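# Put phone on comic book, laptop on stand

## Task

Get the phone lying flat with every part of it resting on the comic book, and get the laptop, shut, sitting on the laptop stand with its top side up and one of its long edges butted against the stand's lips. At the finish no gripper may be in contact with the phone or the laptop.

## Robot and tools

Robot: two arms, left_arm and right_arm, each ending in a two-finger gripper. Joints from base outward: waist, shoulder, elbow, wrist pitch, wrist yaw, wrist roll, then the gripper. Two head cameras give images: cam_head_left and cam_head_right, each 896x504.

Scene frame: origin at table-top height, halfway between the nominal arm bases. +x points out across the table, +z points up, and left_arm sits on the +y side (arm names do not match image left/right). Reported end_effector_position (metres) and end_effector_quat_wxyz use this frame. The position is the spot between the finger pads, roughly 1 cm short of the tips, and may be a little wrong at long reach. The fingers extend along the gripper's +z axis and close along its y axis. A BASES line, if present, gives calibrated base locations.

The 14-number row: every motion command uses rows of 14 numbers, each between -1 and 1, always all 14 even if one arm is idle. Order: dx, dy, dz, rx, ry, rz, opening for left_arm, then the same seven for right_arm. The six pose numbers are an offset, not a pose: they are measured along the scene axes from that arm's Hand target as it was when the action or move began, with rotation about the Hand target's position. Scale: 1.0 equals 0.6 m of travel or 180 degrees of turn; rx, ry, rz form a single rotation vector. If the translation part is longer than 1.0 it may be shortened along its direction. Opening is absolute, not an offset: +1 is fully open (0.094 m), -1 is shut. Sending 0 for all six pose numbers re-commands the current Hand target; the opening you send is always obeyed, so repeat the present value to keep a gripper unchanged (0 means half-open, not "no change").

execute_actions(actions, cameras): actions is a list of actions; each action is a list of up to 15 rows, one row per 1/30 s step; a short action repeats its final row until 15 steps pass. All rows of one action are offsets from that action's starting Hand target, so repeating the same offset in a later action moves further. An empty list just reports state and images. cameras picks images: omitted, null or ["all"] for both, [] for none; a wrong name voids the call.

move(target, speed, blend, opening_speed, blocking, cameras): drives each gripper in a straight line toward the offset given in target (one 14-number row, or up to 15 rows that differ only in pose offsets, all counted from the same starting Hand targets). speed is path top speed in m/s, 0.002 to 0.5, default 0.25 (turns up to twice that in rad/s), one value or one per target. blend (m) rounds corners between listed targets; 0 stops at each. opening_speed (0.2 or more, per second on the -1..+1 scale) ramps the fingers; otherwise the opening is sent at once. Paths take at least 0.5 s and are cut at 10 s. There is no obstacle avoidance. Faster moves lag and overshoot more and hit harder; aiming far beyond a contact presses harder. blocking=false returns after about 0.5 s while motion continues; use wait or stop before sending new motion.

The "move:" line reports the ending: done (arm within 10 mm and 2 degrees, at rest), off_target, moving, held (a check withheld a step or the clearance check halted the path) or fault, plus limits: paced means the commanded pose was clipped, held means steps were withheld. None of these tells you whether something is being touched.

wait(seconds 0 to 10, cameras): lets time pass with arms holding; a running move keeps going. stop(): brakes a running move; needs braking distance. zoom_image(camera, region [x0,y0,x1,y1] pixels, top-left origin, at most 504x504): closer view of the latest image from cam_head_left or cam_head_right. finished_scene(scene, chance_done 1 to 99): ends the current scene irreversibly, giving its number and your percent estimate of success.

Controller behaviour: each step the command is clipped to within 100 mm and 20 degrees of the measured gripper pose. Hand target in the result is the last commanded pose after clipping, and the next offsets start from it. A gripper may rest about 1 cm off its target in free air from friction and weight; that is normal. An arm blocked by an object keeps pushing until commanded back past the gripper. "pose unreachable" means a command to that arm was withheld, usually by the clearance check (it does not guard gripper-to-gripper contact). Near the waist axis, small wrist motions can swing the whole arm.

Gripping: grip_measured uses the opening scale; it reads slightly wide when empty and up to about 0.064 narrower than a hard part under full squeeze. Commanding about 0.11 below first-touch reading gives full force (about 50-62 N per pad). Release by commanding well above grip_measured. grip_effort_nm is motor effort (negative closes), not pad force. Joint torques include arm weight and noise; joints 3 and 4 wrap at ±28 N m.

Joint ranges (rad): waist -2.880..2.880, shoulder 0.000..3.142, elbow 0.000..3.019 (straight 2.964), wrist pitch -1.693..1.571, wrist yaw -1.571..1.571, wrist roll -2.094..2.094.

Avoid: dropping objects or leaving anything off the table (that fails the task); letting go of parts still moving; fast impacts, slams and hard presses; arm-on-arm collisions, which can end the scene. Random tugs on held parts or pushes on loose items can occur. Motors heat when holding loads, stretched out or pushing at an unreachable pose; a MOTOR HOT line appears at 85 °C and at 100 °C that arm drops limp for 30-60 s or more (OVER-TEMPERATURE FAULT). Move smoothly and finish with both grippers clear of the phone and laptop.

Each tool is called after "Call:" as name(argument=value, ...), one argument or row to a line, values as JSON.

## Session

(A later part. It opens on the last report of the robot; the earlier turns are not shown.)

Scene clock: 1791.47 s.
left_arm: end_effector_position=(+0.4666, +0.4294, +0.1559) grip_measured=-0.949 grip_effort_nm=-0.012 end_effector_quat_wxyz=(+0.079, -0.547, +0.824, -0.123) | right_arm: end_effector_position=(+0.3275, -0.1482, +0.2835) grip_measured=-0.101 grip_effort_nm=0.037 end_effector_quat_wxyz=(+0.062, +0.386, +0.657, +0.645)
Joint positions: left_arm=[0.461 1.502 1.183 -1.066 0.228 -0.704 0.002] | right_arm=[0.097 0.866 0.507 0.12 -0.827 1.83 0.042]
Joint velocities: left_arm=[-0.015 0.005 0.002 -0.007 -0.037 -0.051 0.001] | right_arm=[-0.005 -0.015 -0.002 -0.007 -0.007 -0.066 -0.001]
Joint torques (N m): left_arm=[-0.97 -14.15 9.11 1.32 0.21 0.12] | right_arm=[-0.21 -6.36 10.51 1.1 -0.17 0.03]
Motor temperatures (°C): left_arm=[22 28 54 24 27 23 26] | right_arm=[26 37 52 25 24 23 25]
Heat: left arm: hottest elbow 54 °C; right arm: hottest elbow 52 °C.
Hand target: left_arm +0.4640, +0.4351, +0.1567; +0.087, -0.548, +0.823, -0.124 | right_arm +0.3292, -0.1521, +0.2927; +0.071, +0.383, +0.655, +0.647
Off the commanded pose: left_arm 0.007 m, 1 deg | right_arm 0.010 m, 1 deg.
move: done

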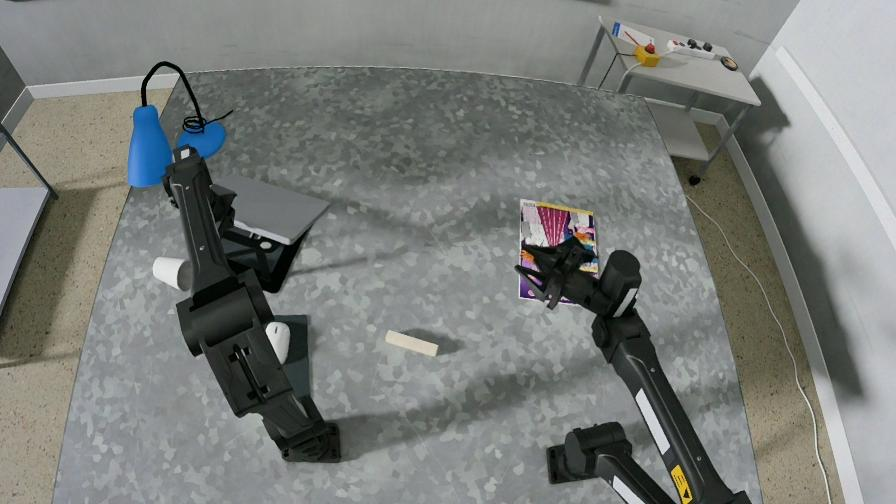

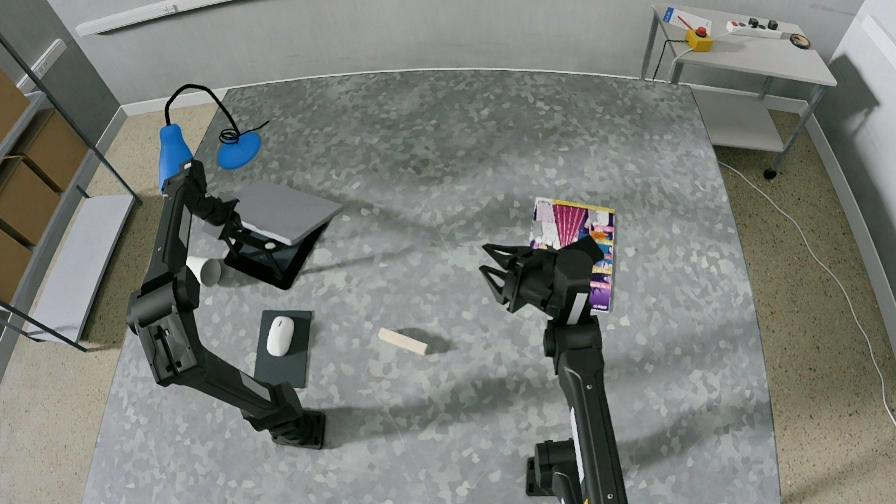

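Call:
move(
  target=[-0.014,-0.033,0.005,0,0,0,-0.95,0,0,0,0,0,0,-0.1],
  speed=0.05,
)

Call:
zoom_image(
  camera="cam_head_left",
  region=[180, 190, 280, 290],
)

Call:
zoom_image(
  camera="cam_head_right",
  region=[200, 190, 300, 290],
)

Scene clock: 1797.87 s.
left_arm: end_effector_position=(+0.4536, +0.4212, +0.1533) grip_measured=-0.949 grip_effort_nm=-0.012 end_effector_quat_wxyz=(+0.075, -0.551, +0.822, -0.123) | right_arm: end_effector_position=(+0.3275, -0.1482, +0.2835) grip_measured=-0.101 grip_effort_nm=0.037 end_effector_quat_wxyz=(+0.062, +0.386, +0.657, +0.645)
Joint positions: left_arm=[0.459 1.47 1.142 -1.064 0.228 -0.715 0.002] | right_arm=[0.097 0.866 0.507 0.12 -0.827 1.83 0.042]
Joint velocities: left_arm=[-0.005 -0.005 -0.017 -0.017 0.095 0.022 0] | right_arm=[-0.024 -0.015 -0.012 0.017 0.037 0.007 -0.001]
Joint torques (N m): left_arm=[-3.14 -15.68 9.31 0.94 0.03 -0.08] | right_arm=[-0.26 -6.36 10.54 1.1 -0.17 0.02]
Motor temperatures (°C): left_arm=[22 28 53 24 27 23 26] | right_arm=[26 37 52 25 24 23 25]
Heat: left arm: hottest elbow 53 °C; right arm: hottest elbow 52 °C.
Hand target: left_arm +0.4554, +0.4154, +0.1598; +0.087, -0.548, +0.823, -0.124 | right_arm +0.3292, -0.1521, +0.2927; +0.071, +0.383, +0.655, +0.647
Off the commanded pose: left_arm 0.009 m, 1 deg | right_arm 0.010 m, 1 deg.
move: done

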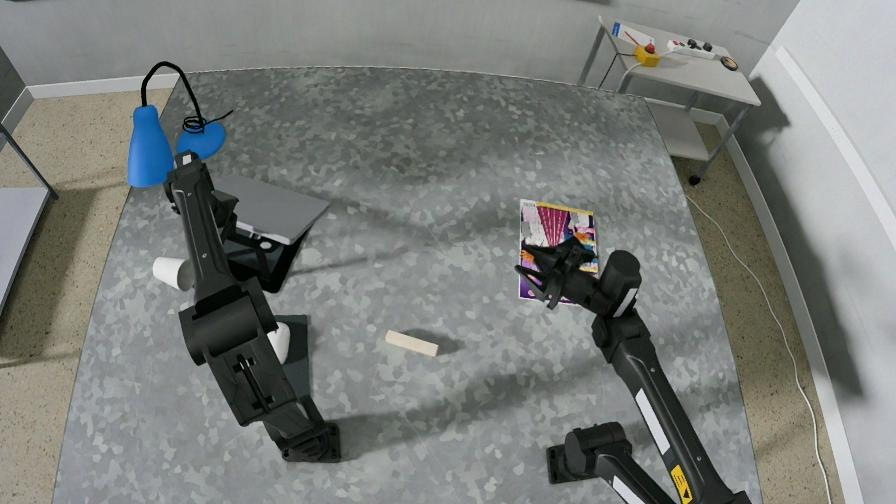

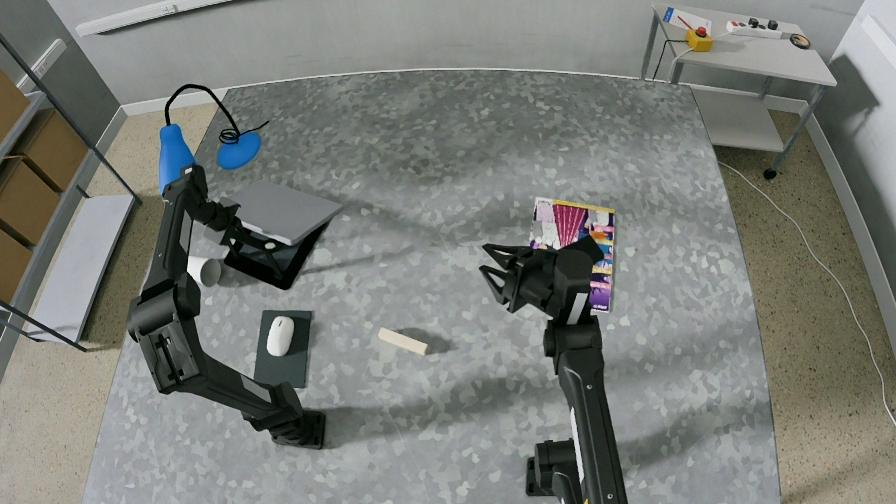

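Scaled by 5.040.

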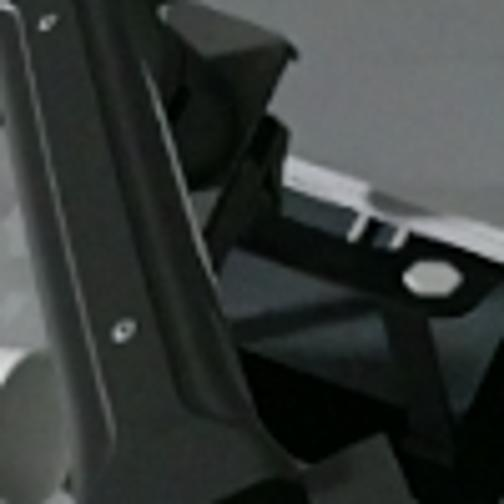

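Scaled by 5.040.

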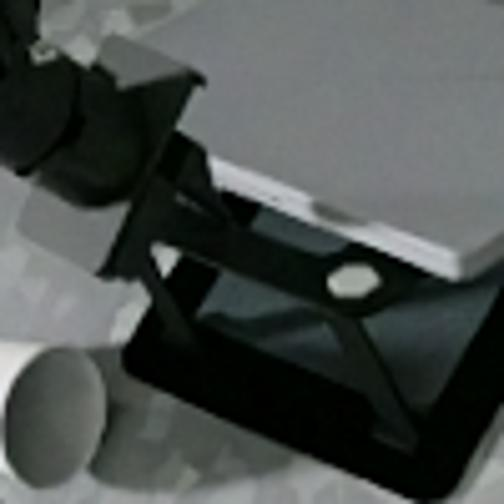

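Call:
move(
  target=[-0.003,-0.02,-0.017,0,0,0,-0.95,0,0,0,0,0,0,-0.1],
  speed=0.05,
)

Call:
zoom_image(
  camera="cam_head_left",
  region=[180, 190, 280, 290],
)

Call:
zoom_image(
  camera="cam_head_right",
  region=[200, 190, 300, 290],
)

Scene clock: 1802.73 s.
left_arm: end_effector_position=(+0.4529, +0.4091, +0.1440) grip_measured=-0.949 grip_effort_nm=-0.012 end_effector_quat_wxyz=(+0.076, -0.551, +0.822, -0.124) | right_arm: end_effector_position=(+0.3275, -0.1482, +0.2835) grip_measured=-0.101 grip_effort_nm=0.032 end_effector_quat_wxyz=(+0.062, +0.386, +0.657, +0.645)
Joint positions: left_arm=[0.435 1.46 1.104 -1.028 0.226 -0.739 0.002] | right_arm=[0.097 0.866 0.507 0.12 -0.827 1.83 0.042]
Joint velocities: left_arm=[0.015 -0.015 0.007 0.007 -0.037 0.022 0.001] | right_arm=[-0.015 -0.015 -0.007 0.002 -0.007 -0.007 -0.001]
Joint torques (N m): left_arm=[-2.32 -14.21 8.83 1.03 -0.06 -0.1] | right_arm=[-0.21 -6.24 10.52 1.11 -0.17 0.02]
Motor temperatures (°C): left_arm=[22 28 52 24 27 23 26] | right_arm=[26 37 52 25 24 23 25]
Heat: left arm: hottest elbow 52 °C; right arm: hottest elbow 52 °C.
Hand target: left_arm +0.4534, +0.4034, +0.1499; +0.087, -0.548, +0.823, -0.124 | right_arm +0.3292, -0.1521, +0.2927; +0.071, +0.383, +0.655, +0.647
Off the commanded pose: left_arm 0.008 m, 1 deg | right_arm 0.010 m, 1 deg.
move: done

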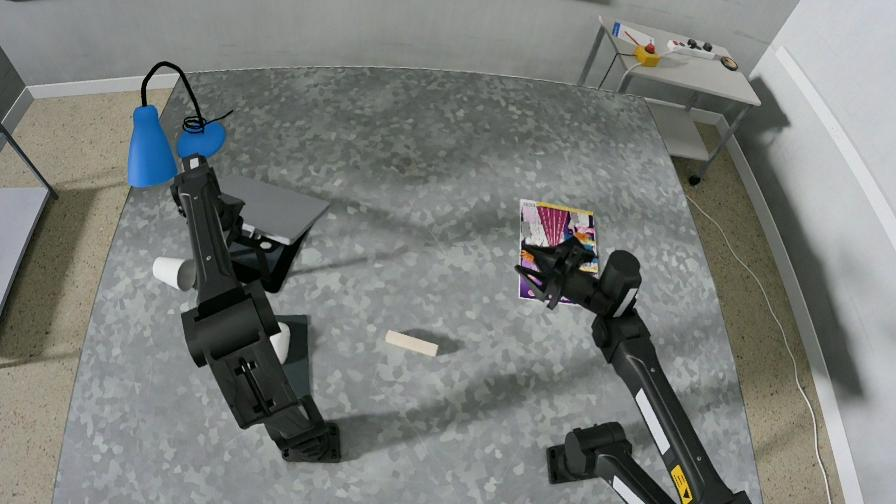

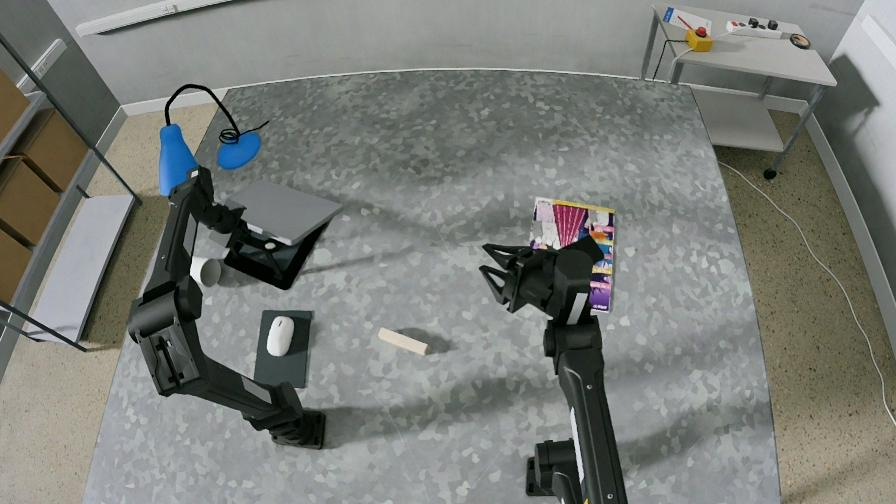

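Scaled by 5.040.

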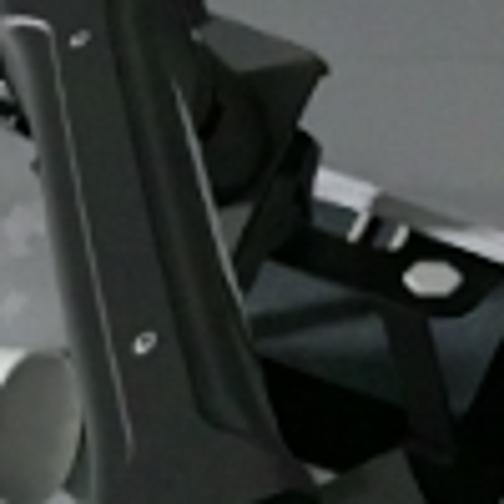

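Scaled by 5.040.

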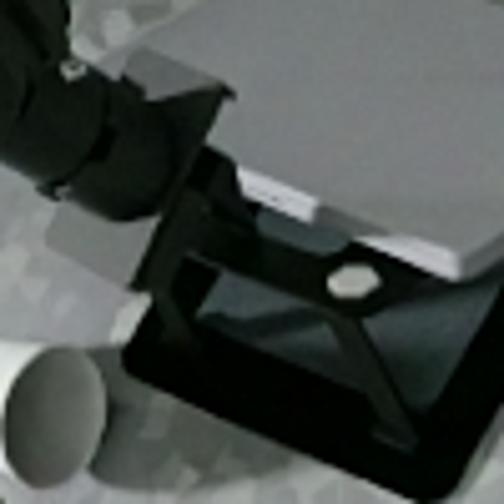

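Call:
move(
  target=[0.003,0,-0.014,0,0,0,-0.95,0,0,0,0,0,0,-0.1],
  speed=0.04,
)

Call:
zoom_image(
  camera="cam_head_left",
  region=[200, 200, 300, 275],
)

Call:
zoom_image(
  camera="cam_head_right",
  region=[200, 200, 300, 275],
)

Scene clock: 1807.20 s.
left_arm: end_effector_position=(+0.4561, +0.4094, +0.1421) grip_measured=-0.949 grip_effort_nm=-0.007 end_effector_quat_wxyz=(+0.085, -0.550, +0.822, -0.125) | right_arm: end_effector_position=(+0.3275, -0.1482, +0.2835) grip_measured=-0.101 grip_effort_nm=0.042 end_effector_quat_wxyz=(+0.062, +0.386, +0.657, +0.645)
Joint positions: left_arm=[0.432 1.46 1.097 -1.003 0.226 -0.742 0.002] | right_arm=[0.097 0.866 0.507 0.12 -0.827 1.83 0.042]
Joint velocities: left_arm=[-0.015 -0.005 -0.022 -0.012 0.022 -0.022 -0.001] | right_arm=[-0.005 -0.005 0.002 -0.007 -0.066 0.022 0]
Joint torques (N m): left_arm=[-2.55 -13.63 8.53 0.99 -0.08 -0.05] | right_arm=[-0.32 -6.24 10.55 1.1 -0.17 0.02]
Motor temperatures (°C): left_arm=[22 28 51 24 27 23 26] | right_arm=[26 37 52 25 24 23 25]
Heat: left arm: hottest elbow 51 °C; right arm: hottest elbow 52 °C.
Hand target: left_arm +0.4552, +0.4033, +0.1415; +0.087, -0.548, +0.822, -0.124 | right_arm +0.3292, -0.1521, +0.2927; +0.071, +0.383, +0.655, +0.647
Off the commanded pose: left_arm 0.006 m, 0 deg | right_arm 0.010 m, 1 deg.
move: done

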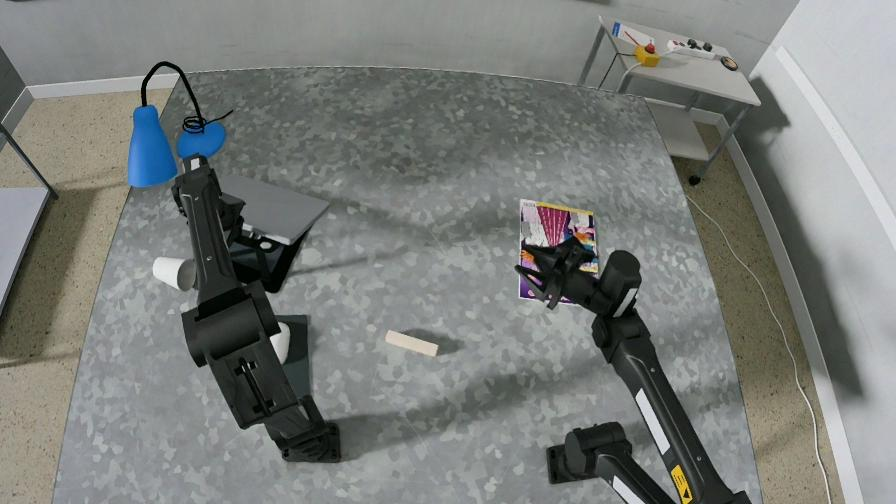

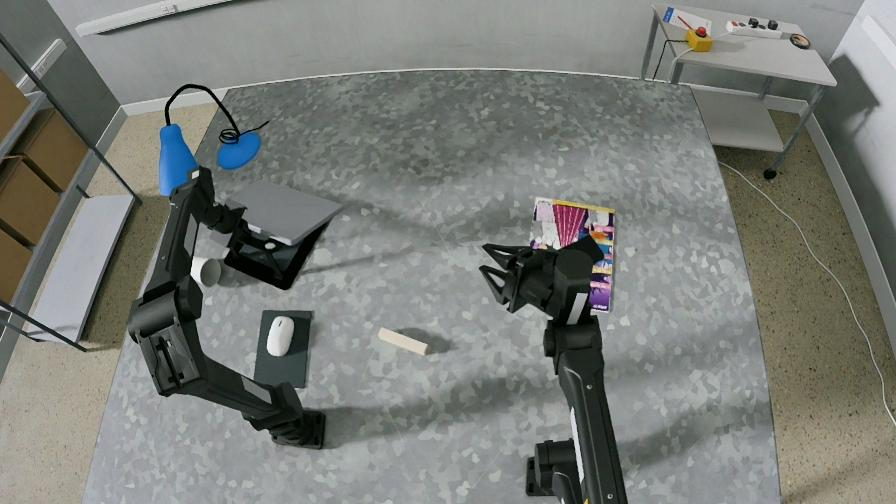

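Scaled by 5.040.

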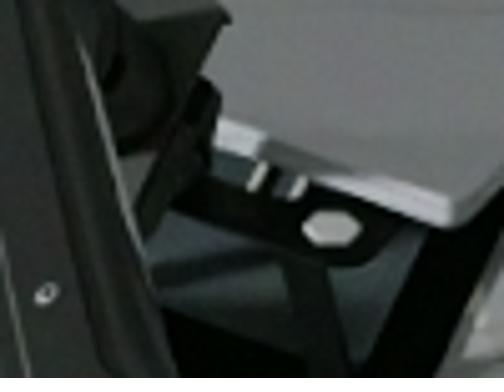

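Scaled by 5.040.

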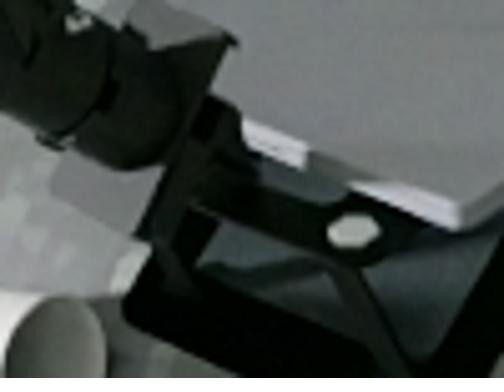

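Call:
move(
  target=[0.003,0,-0.014,0,0,0,-0.95,0,0,0,0,0,0,-0.1],
  speed=0.04,
)

Call:
zoom_image(
  camera="cam_head_left",
  region=[200, 200, 300, 275],
)

Call:
zoom_image(
  camera="cam_head_right",
  region=[200, 200, 300, 275],
)

Scene clock: 1811.53 s.
left_arm: end_effector_position=(+0.4591, +0.4093, +0.1400) grip_measured=-0.949 grip_effort_nm=-0.012 end_effector_quat_wxyz=(+0.092, -0.548, +0.822, -0.126) | right_arm: end_effector_position=(+0.3275, -0.1482, +0.2835) grip_measured=-0.101 grip_effort_nm=0.042 end_effector_quat_wxyz=(+0.062, +0.386, +0.657, +0.645)
Joint positions: left_arm=[0.429 1.46 1.089 -0.979 0.226 -0.744 0.002] | right_arm=[0.097 0.866 0.507 0.12 -0.827 1.83 0.042]
Joint velocities: left_arm=[-0.015 0.005 -0.002 0.002 0.007 0.007 0] | right_arm=[0.005 -0.024 0.002 -0.002 -0.066 -0.007 0]
Joint torques (N m): left_arm=[-2.96 -13.57 8.17 1.06 -0.13 -0.04] | right_arm=[-0.21 -6.18 10.52 1.11 -0.18 0.02]
Motor temperatures (°C): left_arm=[22 29 51 24 27 23 26] | right_arm=[26 37 52 25 24 23 25]
Heat: left arm: hottest elbow 51 °C; right arm: hottest elbow 52 °C.
Hand target: left_arm +0.4570, +0.4031, +0.1332; +0.087, -0.548, +0.823, -0.124 | right_arm +0.3292, -0.1521, +0.2927; +0.071, +0.383, +0.655, +0.647
Off the commanded pose: left_arm 0.009 m, 1 deg | right_arm 0.010 m, 1 deg.
move: done

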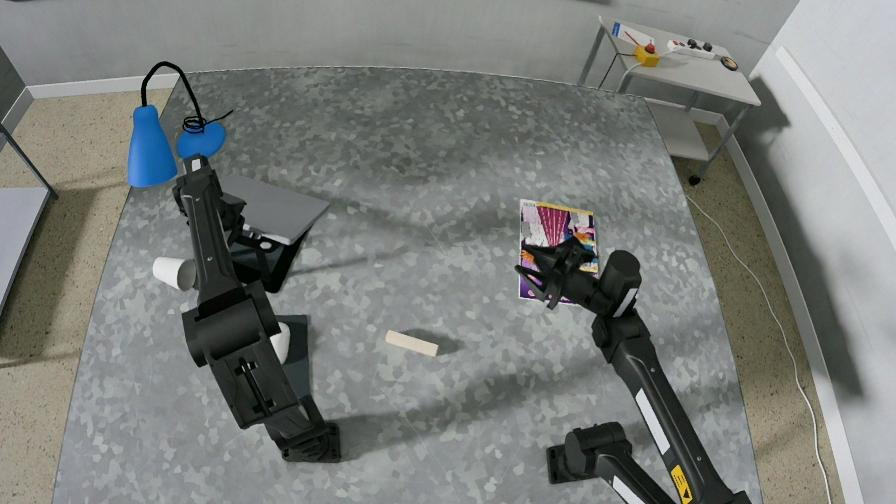

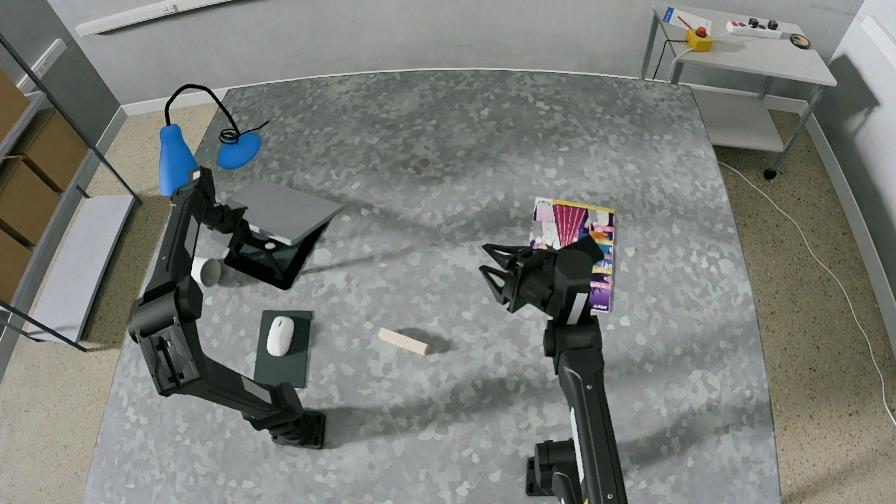

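Scaled by 5.040.

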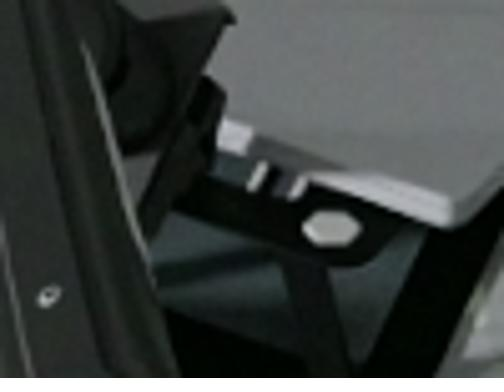

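Scaled by 5.040.

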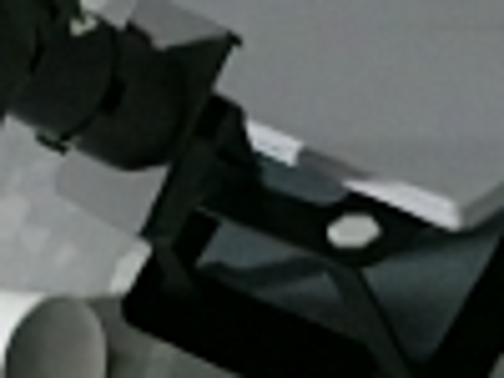

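Call:
move(
  target=[0.014,-0.005,-0.018,0,0,0,-0.95,0,0,0,0,0,0,-0.1],
  speed=0.04,
)

Call:
zoom_image(
  camera="cam_head_left",
  region=[200, 200, 300, 275],
)

Call:
zoom_image(
  camera="cam_head_right",
  region=[200, 200, 300, 275],
)

Scene clock: 1815.77 s.
left_arm: end_effector_position=(+0.4647, +0.4050, +0.1321) grip_measured=-0.949 grip_effort_nm=-0.012 end_effector_quat_wxyz=(+0.094, -0.548, +0.822, -0.126) | right_arm: end_effector_position=(+0.3275, -0.1482, +0.2835) grip_measured=-0.101 grip_effort_nm=0.037 end_effector_quat_wxyz=(+0.062, +0.386, +0.657, +0.645)
Joint positions: left_arm=[0.414 1.474 1.08 -0.949 0.222 -0.759 0.002] | right_arm=[0.097 0.866 0.507 0.12 -0.827 1.83 0.042]
Joint velocities: left_arm=[-0.015 -0.005 0.007 0.002 -0.066 0.037 0] | right_arm=[0.005 -0.024 0.007 0.002 -0.051 -0.095 -0.001]
Joint torques (N m): left_arm=[-3.14 -11.99 8.9 1.02 -0.1 0] | right_arm=[-0.21 -6.36 10.51 1.13 -0.16 0.02]
Motor temperatures (°C): left_arm=[22 29 50 24 27 23 26] | right_arm=[26 37 52 25 24 23 25]
Heat: left arm: hottest elbow 50 °C; right arm: hottest elbow 52 °C.
Hand target: left_arm +0.4652, +0.3999, +0.1223; +0.087, -0.548, +0.823, -0.124 | right_arm +0.3292, -0.1521, +0.2927; +0.071, +0.383, +0.655, +0.647
Off the commanded pose: left_arm 0.011 m, 1 deg | right_arm 0.010 m, 1 deg.
move: off_target (left_arm)

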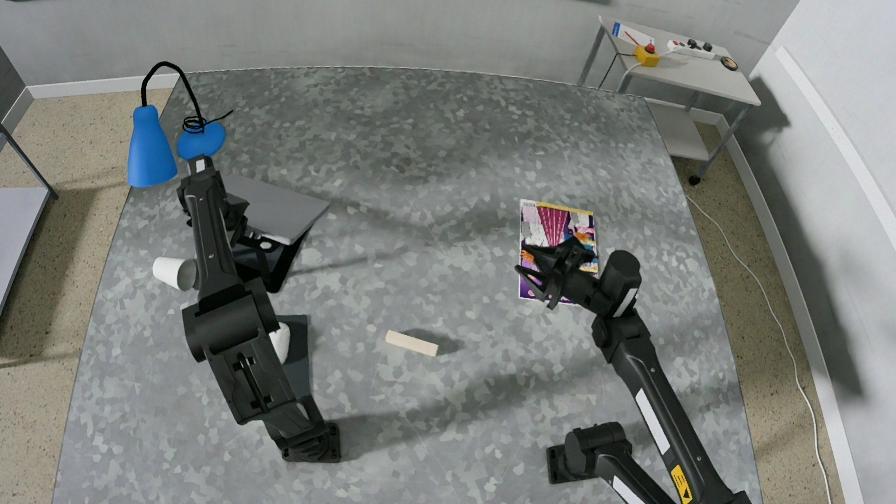

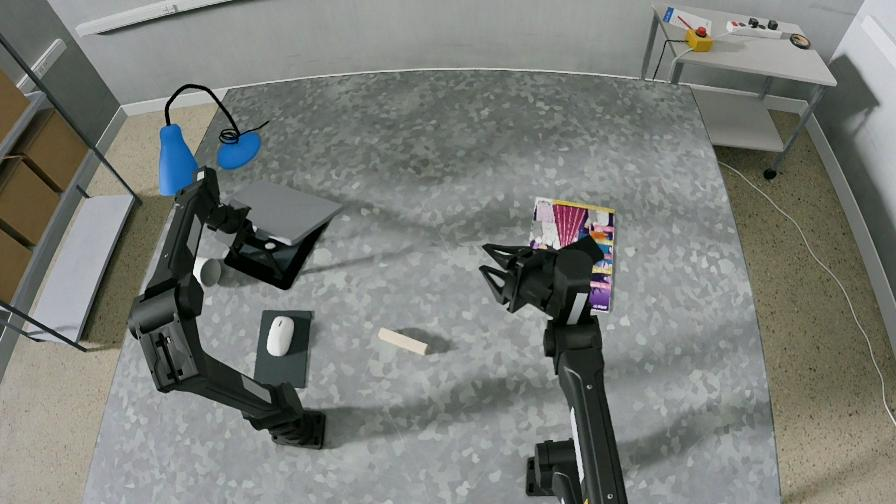

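Scaled by 5.040.

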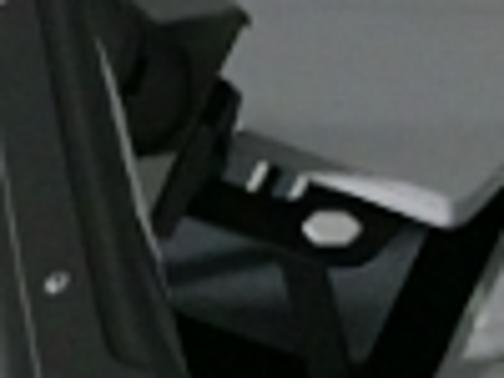

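Scaled by 5.040.

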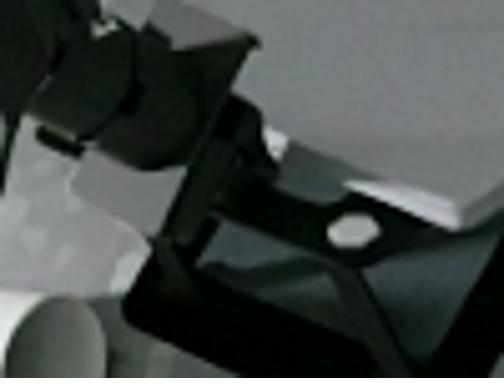

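Call:
move(
  target=[0,0,0,0,0,0,-0.75,0,0,0,0,0,0,-0.1],
  opening_speed=0.25,
)

Call:
zoom_image(
  camera="cam_head_left",
  region=[200, 200, 300, 275],
)

Call:
zoom_image(
  camera="cam_head_right",
  region=[200, 200, 300, 275],
)

Scene clock: 1821.60 s.
left_arm: end_effector_position=(+0.4667, +0.4047, +0.1325) grip_measured=-0.755 grip_effort_nm=0.266 end_effector_quat_wxyz=(+0.098, -0.548, +0.821, -0.127) | right_arm: end_effector_position=(+0.3275, -0.1482, +0.2835) grip_measured=-0.101 grip_effort_nm=0.037 end_effector_quat_wxyz=(+0.062, +0.386, +0.657, +0.645)
Joint positions: left_arm=[0.412 1.474 1.08 -0.941 0.222 -0.763 0.011] | right_arm=[0.097 0.866 0.507 0.12 -0.827 1.83 0.042]
Joint velocities: left_arm=[-0.005 -0.015 0.002 0.007 -0.051 0.051 0] | right_arm=[0.005 -0.024 -0.012 -0.012 -0.037 0.037 0]
Joint torques (N m): left_arm=[-2.2 -12.45 8.77 0.96 -0.14 0.04] | right_arm=[-0.21 -6.3 10.52 1.11 -0.16 0.02]
Motor temperatures (°C): left_arm=[22 29 50 24 27 23 26] | right_arm=[26 37 52 25 24 23 25]
Heat: left arm: hottest elbow 50 °C; right arm: hottest elbow 52 °C.
Hand target: left_arm +0.4652, +0.3999, +0.1223; +0.087, -0.548, +0.823, -0.124 | right_arm +0.3292, -0.1521, +0.2927; +0.071, +0.383, +0.655, +0.647
Off the commanded pose: left_arm 0.011 m, 1 deg | right_arm 0.010 m, 1 deg.
move: off_target (left_arm)

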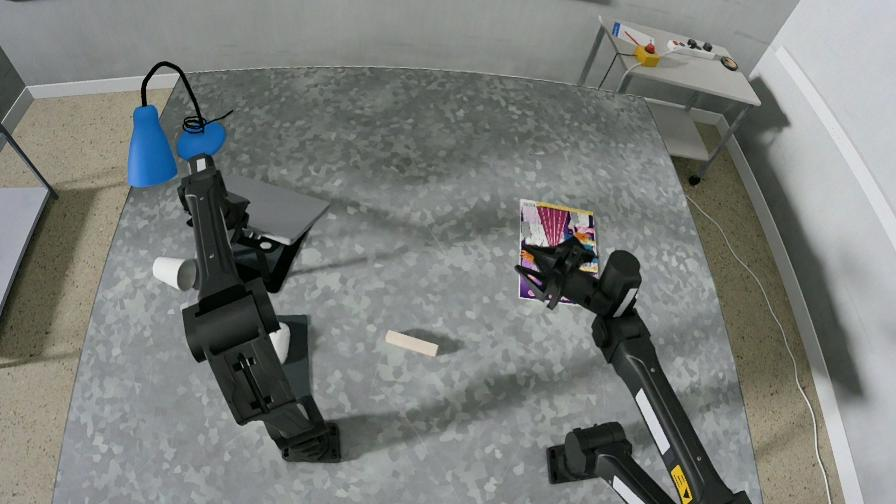

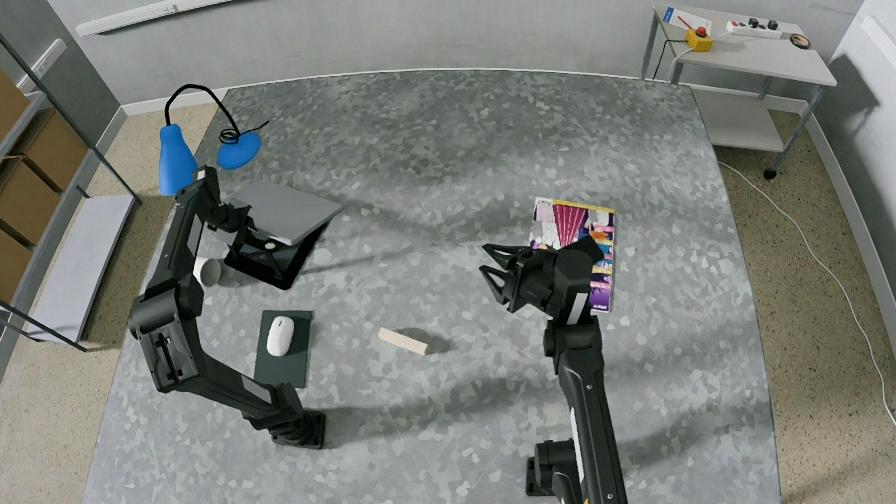

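Scaled by 5.040.

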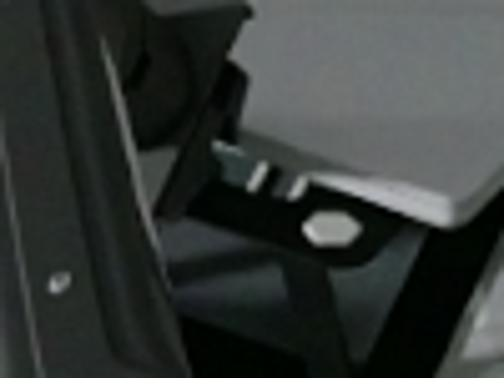

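Scaled by 5.040.

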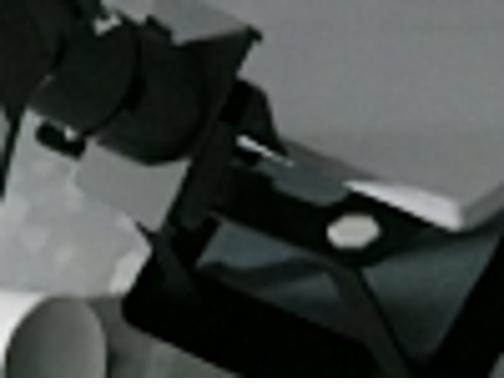

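Call:
zoom_image(
  camera="cam_head_right",
  region=[230, 205, 280, 255],
)

Call:
zoom_image(
  camera="cam_head_left",
  region=[230, 200, 280, 250],
)

Scaled by 10.080.

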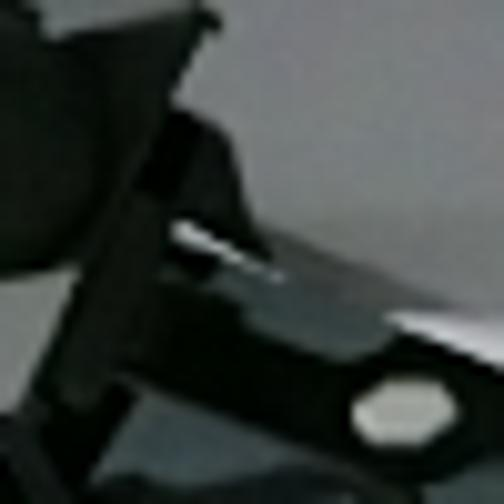

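Scaled by 10.080.

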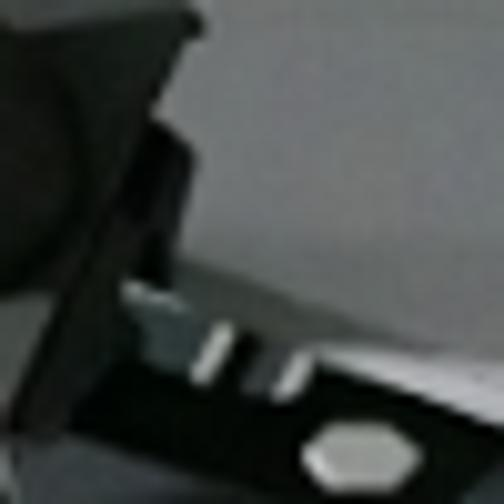

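Call:
move(
  target=[-0.01,0,-0.025,0,0,0,-0.95,0,0,0,0,0,0,-0.1],
  speed=0.03,
  opening_speed=0.5,
)

Call:
zoom_image(
  camera="cam_head_left",
  region=[220, 200, 290, 250],
)

Call:
zoom_image(
  camera="cam_head_right",
  region=[225, 205, 295, 255],
)

Scene clock: 1833.20 s.
left_arm: end_effector_position=(+0.4670, +0.4045, +0.1245) grip_measured=-0.948 grip_effort_nm=-0.061 end_effector_quat_wxyz=(+0.106, -0.546, +0.821, -0.129) | right_arm: end_effector_position=(+0.3275, -0.1482, +0.2835) grip_measured=-0.101 grip_effort_nm=0.042 end_effector_quat_wxyz=(+0.062, +0.386, +0.657, +0.645)
Joint positions: left_arm=[0.412 1.474 1.054 -0.898 0.224 -0.763 0.002] | right_arm=[0.097 0.866 0.507 0.12 -0.827 1.83 0.042]
Joint velocities: left_arm=[0.005 0.015 -0.007 0.007 -0.051 -0.051 0] | right_arm=[-0.005 -0.015 -0.002 -0.022 -0.081 -0.081 0.001]
Joint torques (N m): left_arm=[-2.14 -12.1 7.5 0.62 -0.11 0.07] | right_arm=[-0.32 -6.3 10.52 1.11 -0.17 0.02]
Motor temperatures (°C): left_arm=[22 28 49 24 27 23 26] | right_arm=[26 37 52 25 24 23 25]
Heat: left arm: hottest elbow 49 °C; right arm: hottest elbow 52 °C.
Hand target: left_arm +0.4591, +0.3998, +0.1073; +0.087, -0.548, +0.822, -0.124 | right_arm +0.3292, -0.1521, +0.2927; +0.071, +0.383, +0.655, +0.647
Off the commanded pose: left_arm 0.019 m, 2 deg | right_arm 0.010 m, 1 deg.
move: off_target (left_arm)

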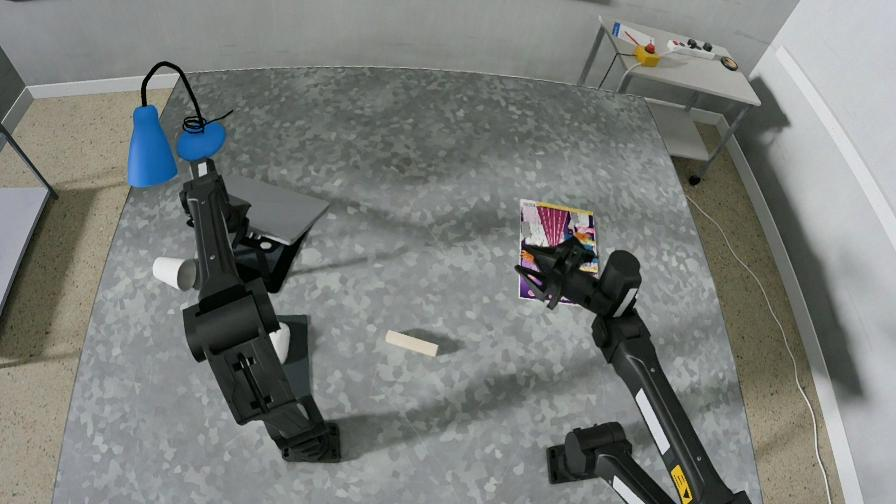

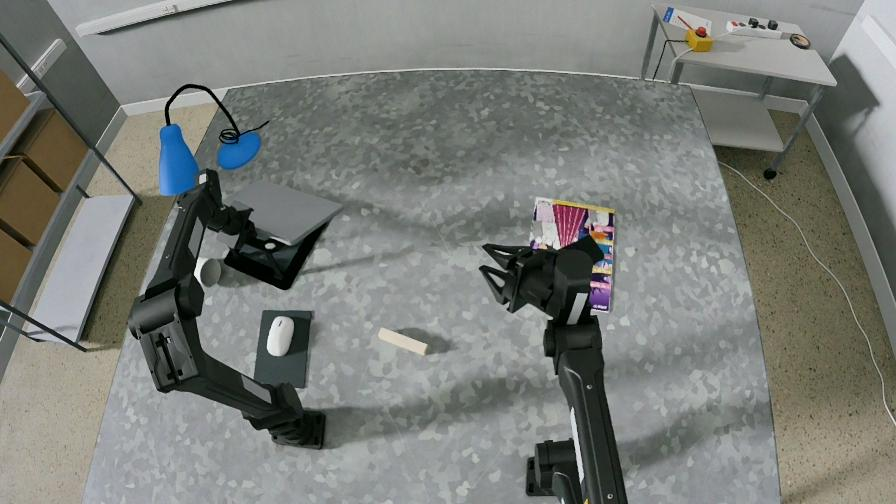

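Scaled by 7.200.

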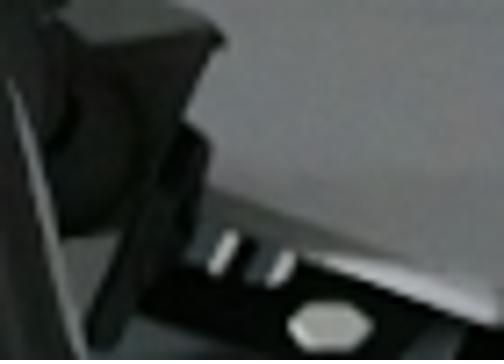

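Scaled by 7.200.

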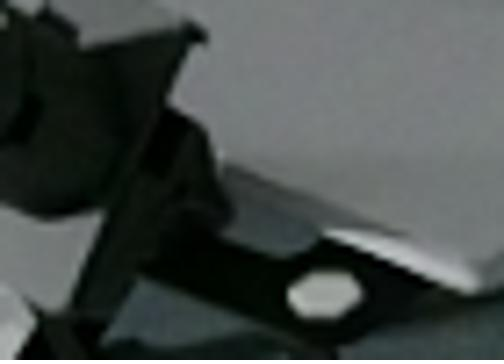

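Call:
move(
  target=[0,0,0,0,0,0,-0.75,0,0,0,0,0,0,-0.1],
  opening_speed=0.25,
)

Call:
zoom_image(
  camera="cam_head_left",
  region=[220, 200, 290, 250],
)

Call:
zoom_image(
  camera="cam_head_right",
  region=[225, 205, 295, 255],
)

Scene clock: 1837.03 s.
left_arm: end_effector_position=(+0.4691, +0.4023, +0.1254) grip_measured=-0.757 grip_effort_nm=0.403 end_effector_quat_wxyz=(+0.107, -0.547, +0.819, -0.134) | right_arm: end_effector_position=(+0.3275, -0.1482, +0.2835) grip_measured=-0.101 grip_effort_nm=0.042 end_effector_quat_wxyz=(+0.062, +0.386, +0.657, +0.645)
Joint positions: left_arm=[0.408 1.473 1.054 -0.893 0.232 -0.771 0.011] | right_arm=[0.097 0.866 0.507 0.12 -0.827 1.83 0.042]
Joint velocities: left_arm=[0.005 -0.005 0.007 -0.022 -0.066 -0.022 0] | right_arm=[-0.005 -0.015 0.007 -0.017 -0.022 0.022 0.001]
Joint torques (N m): left_arm=[-1.9 -11.93 7.65 0.69 -0.41 0.09] | right_arm=[-0.26 -6.24 10.56 1.13 -0.17 0.03]
Motor temperatures (°C): left_arm=[22 28 48 24 27 23 26] | right_arm=[26 37 52 25 24 23 25]
Heat: left arm: hottest elbow 48 °C; right arm: hottest elbow 52 °C.
Hand target: left_arm +0.4592, +0.3999, +0.1074; +0.088, -0.548, +0.823, -0.124 | right_arm +0.3292, -0.1521, +0.2927; +0.071, +0.383, +0.655, +0.647
Off the commanded pose: left_arm 0.021 m, 3 deg | right_arm 0.010 m, 1 deg.
move: off_target (left_arm)

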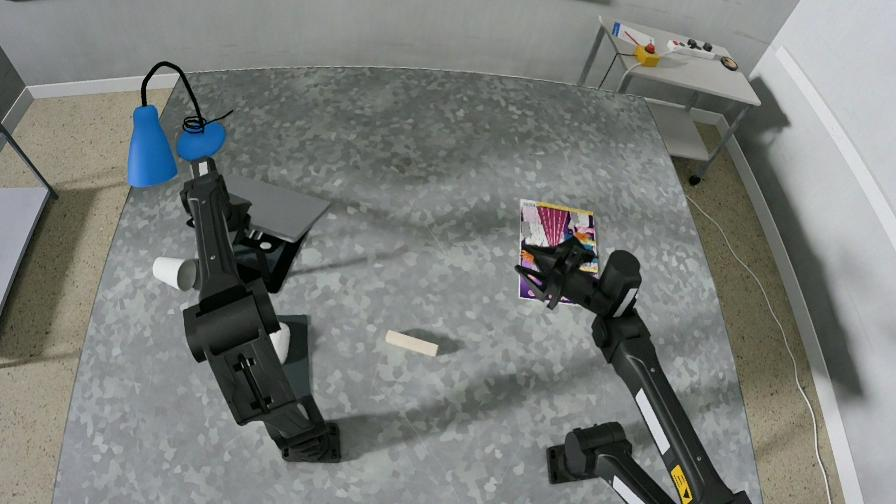

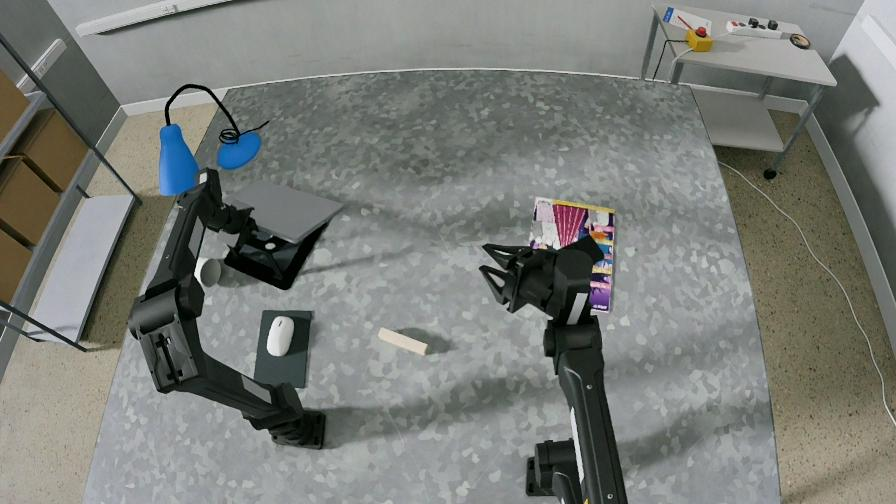

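Scaled by 7.200.

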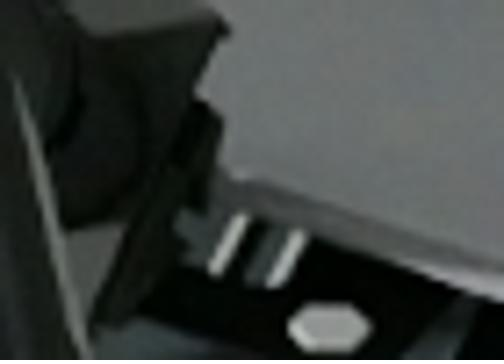

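Scaled by 7.200.

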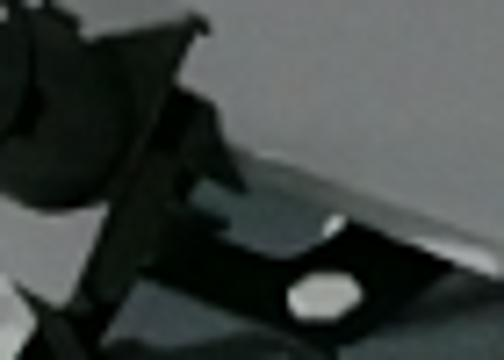

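Call:
move(
  target=[0,0,0,0,0,0,-0.62,0,0,0,0,0,0,-0.1],
  opening_speed=0.2,
)

Call:
zoom_image(
  camera="cam_head_left",
  region=[220, 200, 290, 250],
)

Call:
zoom_image(
  camera="cam_head_right",
  region=[225, 205, 295, 255],
)

Scene clock: 1842.70 s.
left_arm: end_effector_position=(+0.4694, +0.4018, +0.1296) grip_measured=-0.628 grip_effort_nm=0.427 end_effector_quat_wxyz=(+0.111, -0.548, +0.818, -0.137) | right_arm: end_effector_position=(+0.3275, -0.1482, +0.2835) grip_measured=-0.101 grip_effort_nm=0.037 end_effector_quat_wxyz=(+0.062, +0.386, +0.657, +0.645)
Joint positions: left_arm=[0.408 1.464 1.054 -0.893 0.235 -0.776 0.017] | right_arm=[0.097 0.866 0.507 0.12 -0.827 1.83 0.042]
Joint velocities: left_arm=[-0.005 -0.005 0.002 -0.012 0.037 -0.037 0] | right_arm=[-0.015 -0.005 -0.012 -0.012 -0.037 -0.051 0]
Joint torques (N m): left_arm=[-2.02 -11.22 7.6 0.55 -0.54 0.15] | right_arm=[-0.26 -6.18 10.52 1.1 -0.17 0.02]
Motor temperatures (°C): left_arm=[22 28 48 24 27 23 26] | right_arm=[26 37 52 25 24 23 25]
Heat: left arm: hottest elbow 48 °C; right arm: hottest elbow 52 °C.
Hand target: left_arm +0.4591, +0.4000, +0.1073; +0.087, -0.548, +0.822, -0.124 | right_arm +0.3292, -0.1521, +0.2927; +0.071, +0.383, +0.655, +0.647
Off the commanded pose: left_arm 0.025 m, 3 deg | right_arm 0.010 m, 1 deg.
move: off_target (left_arm)

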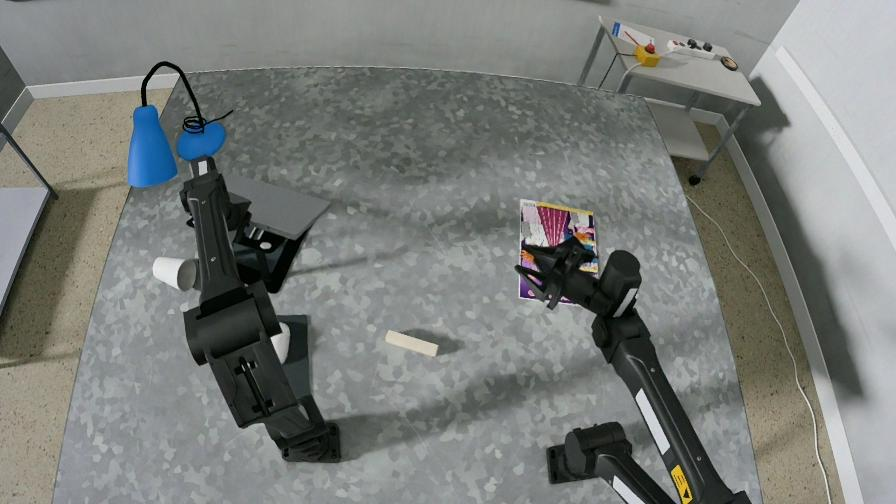

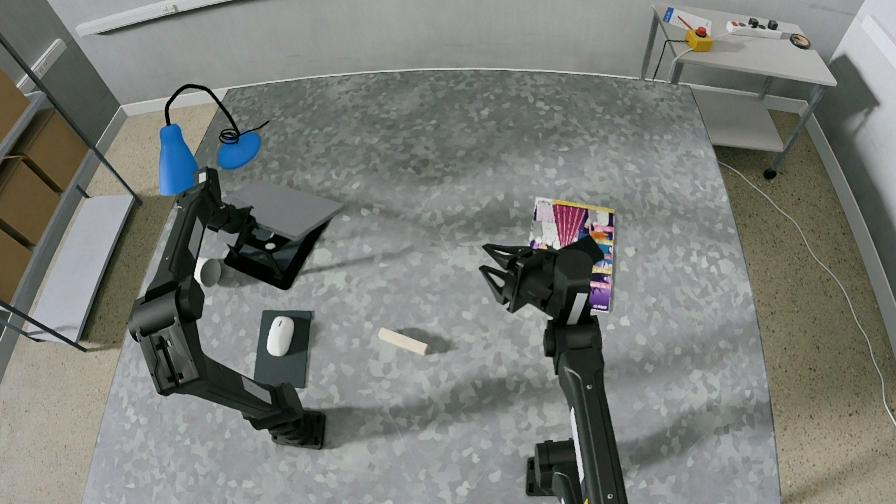

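Scaled by 7.200.

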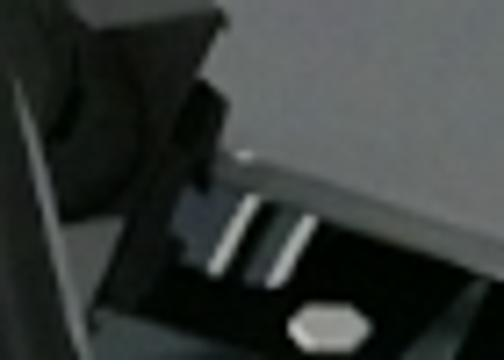

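Scaled by 7.200.

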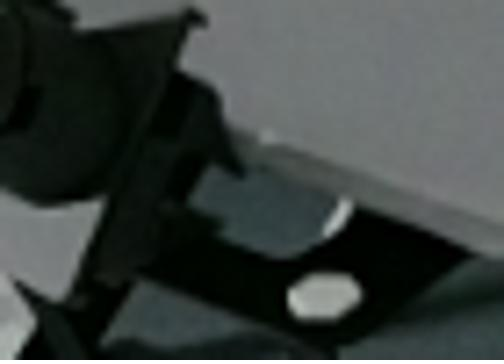

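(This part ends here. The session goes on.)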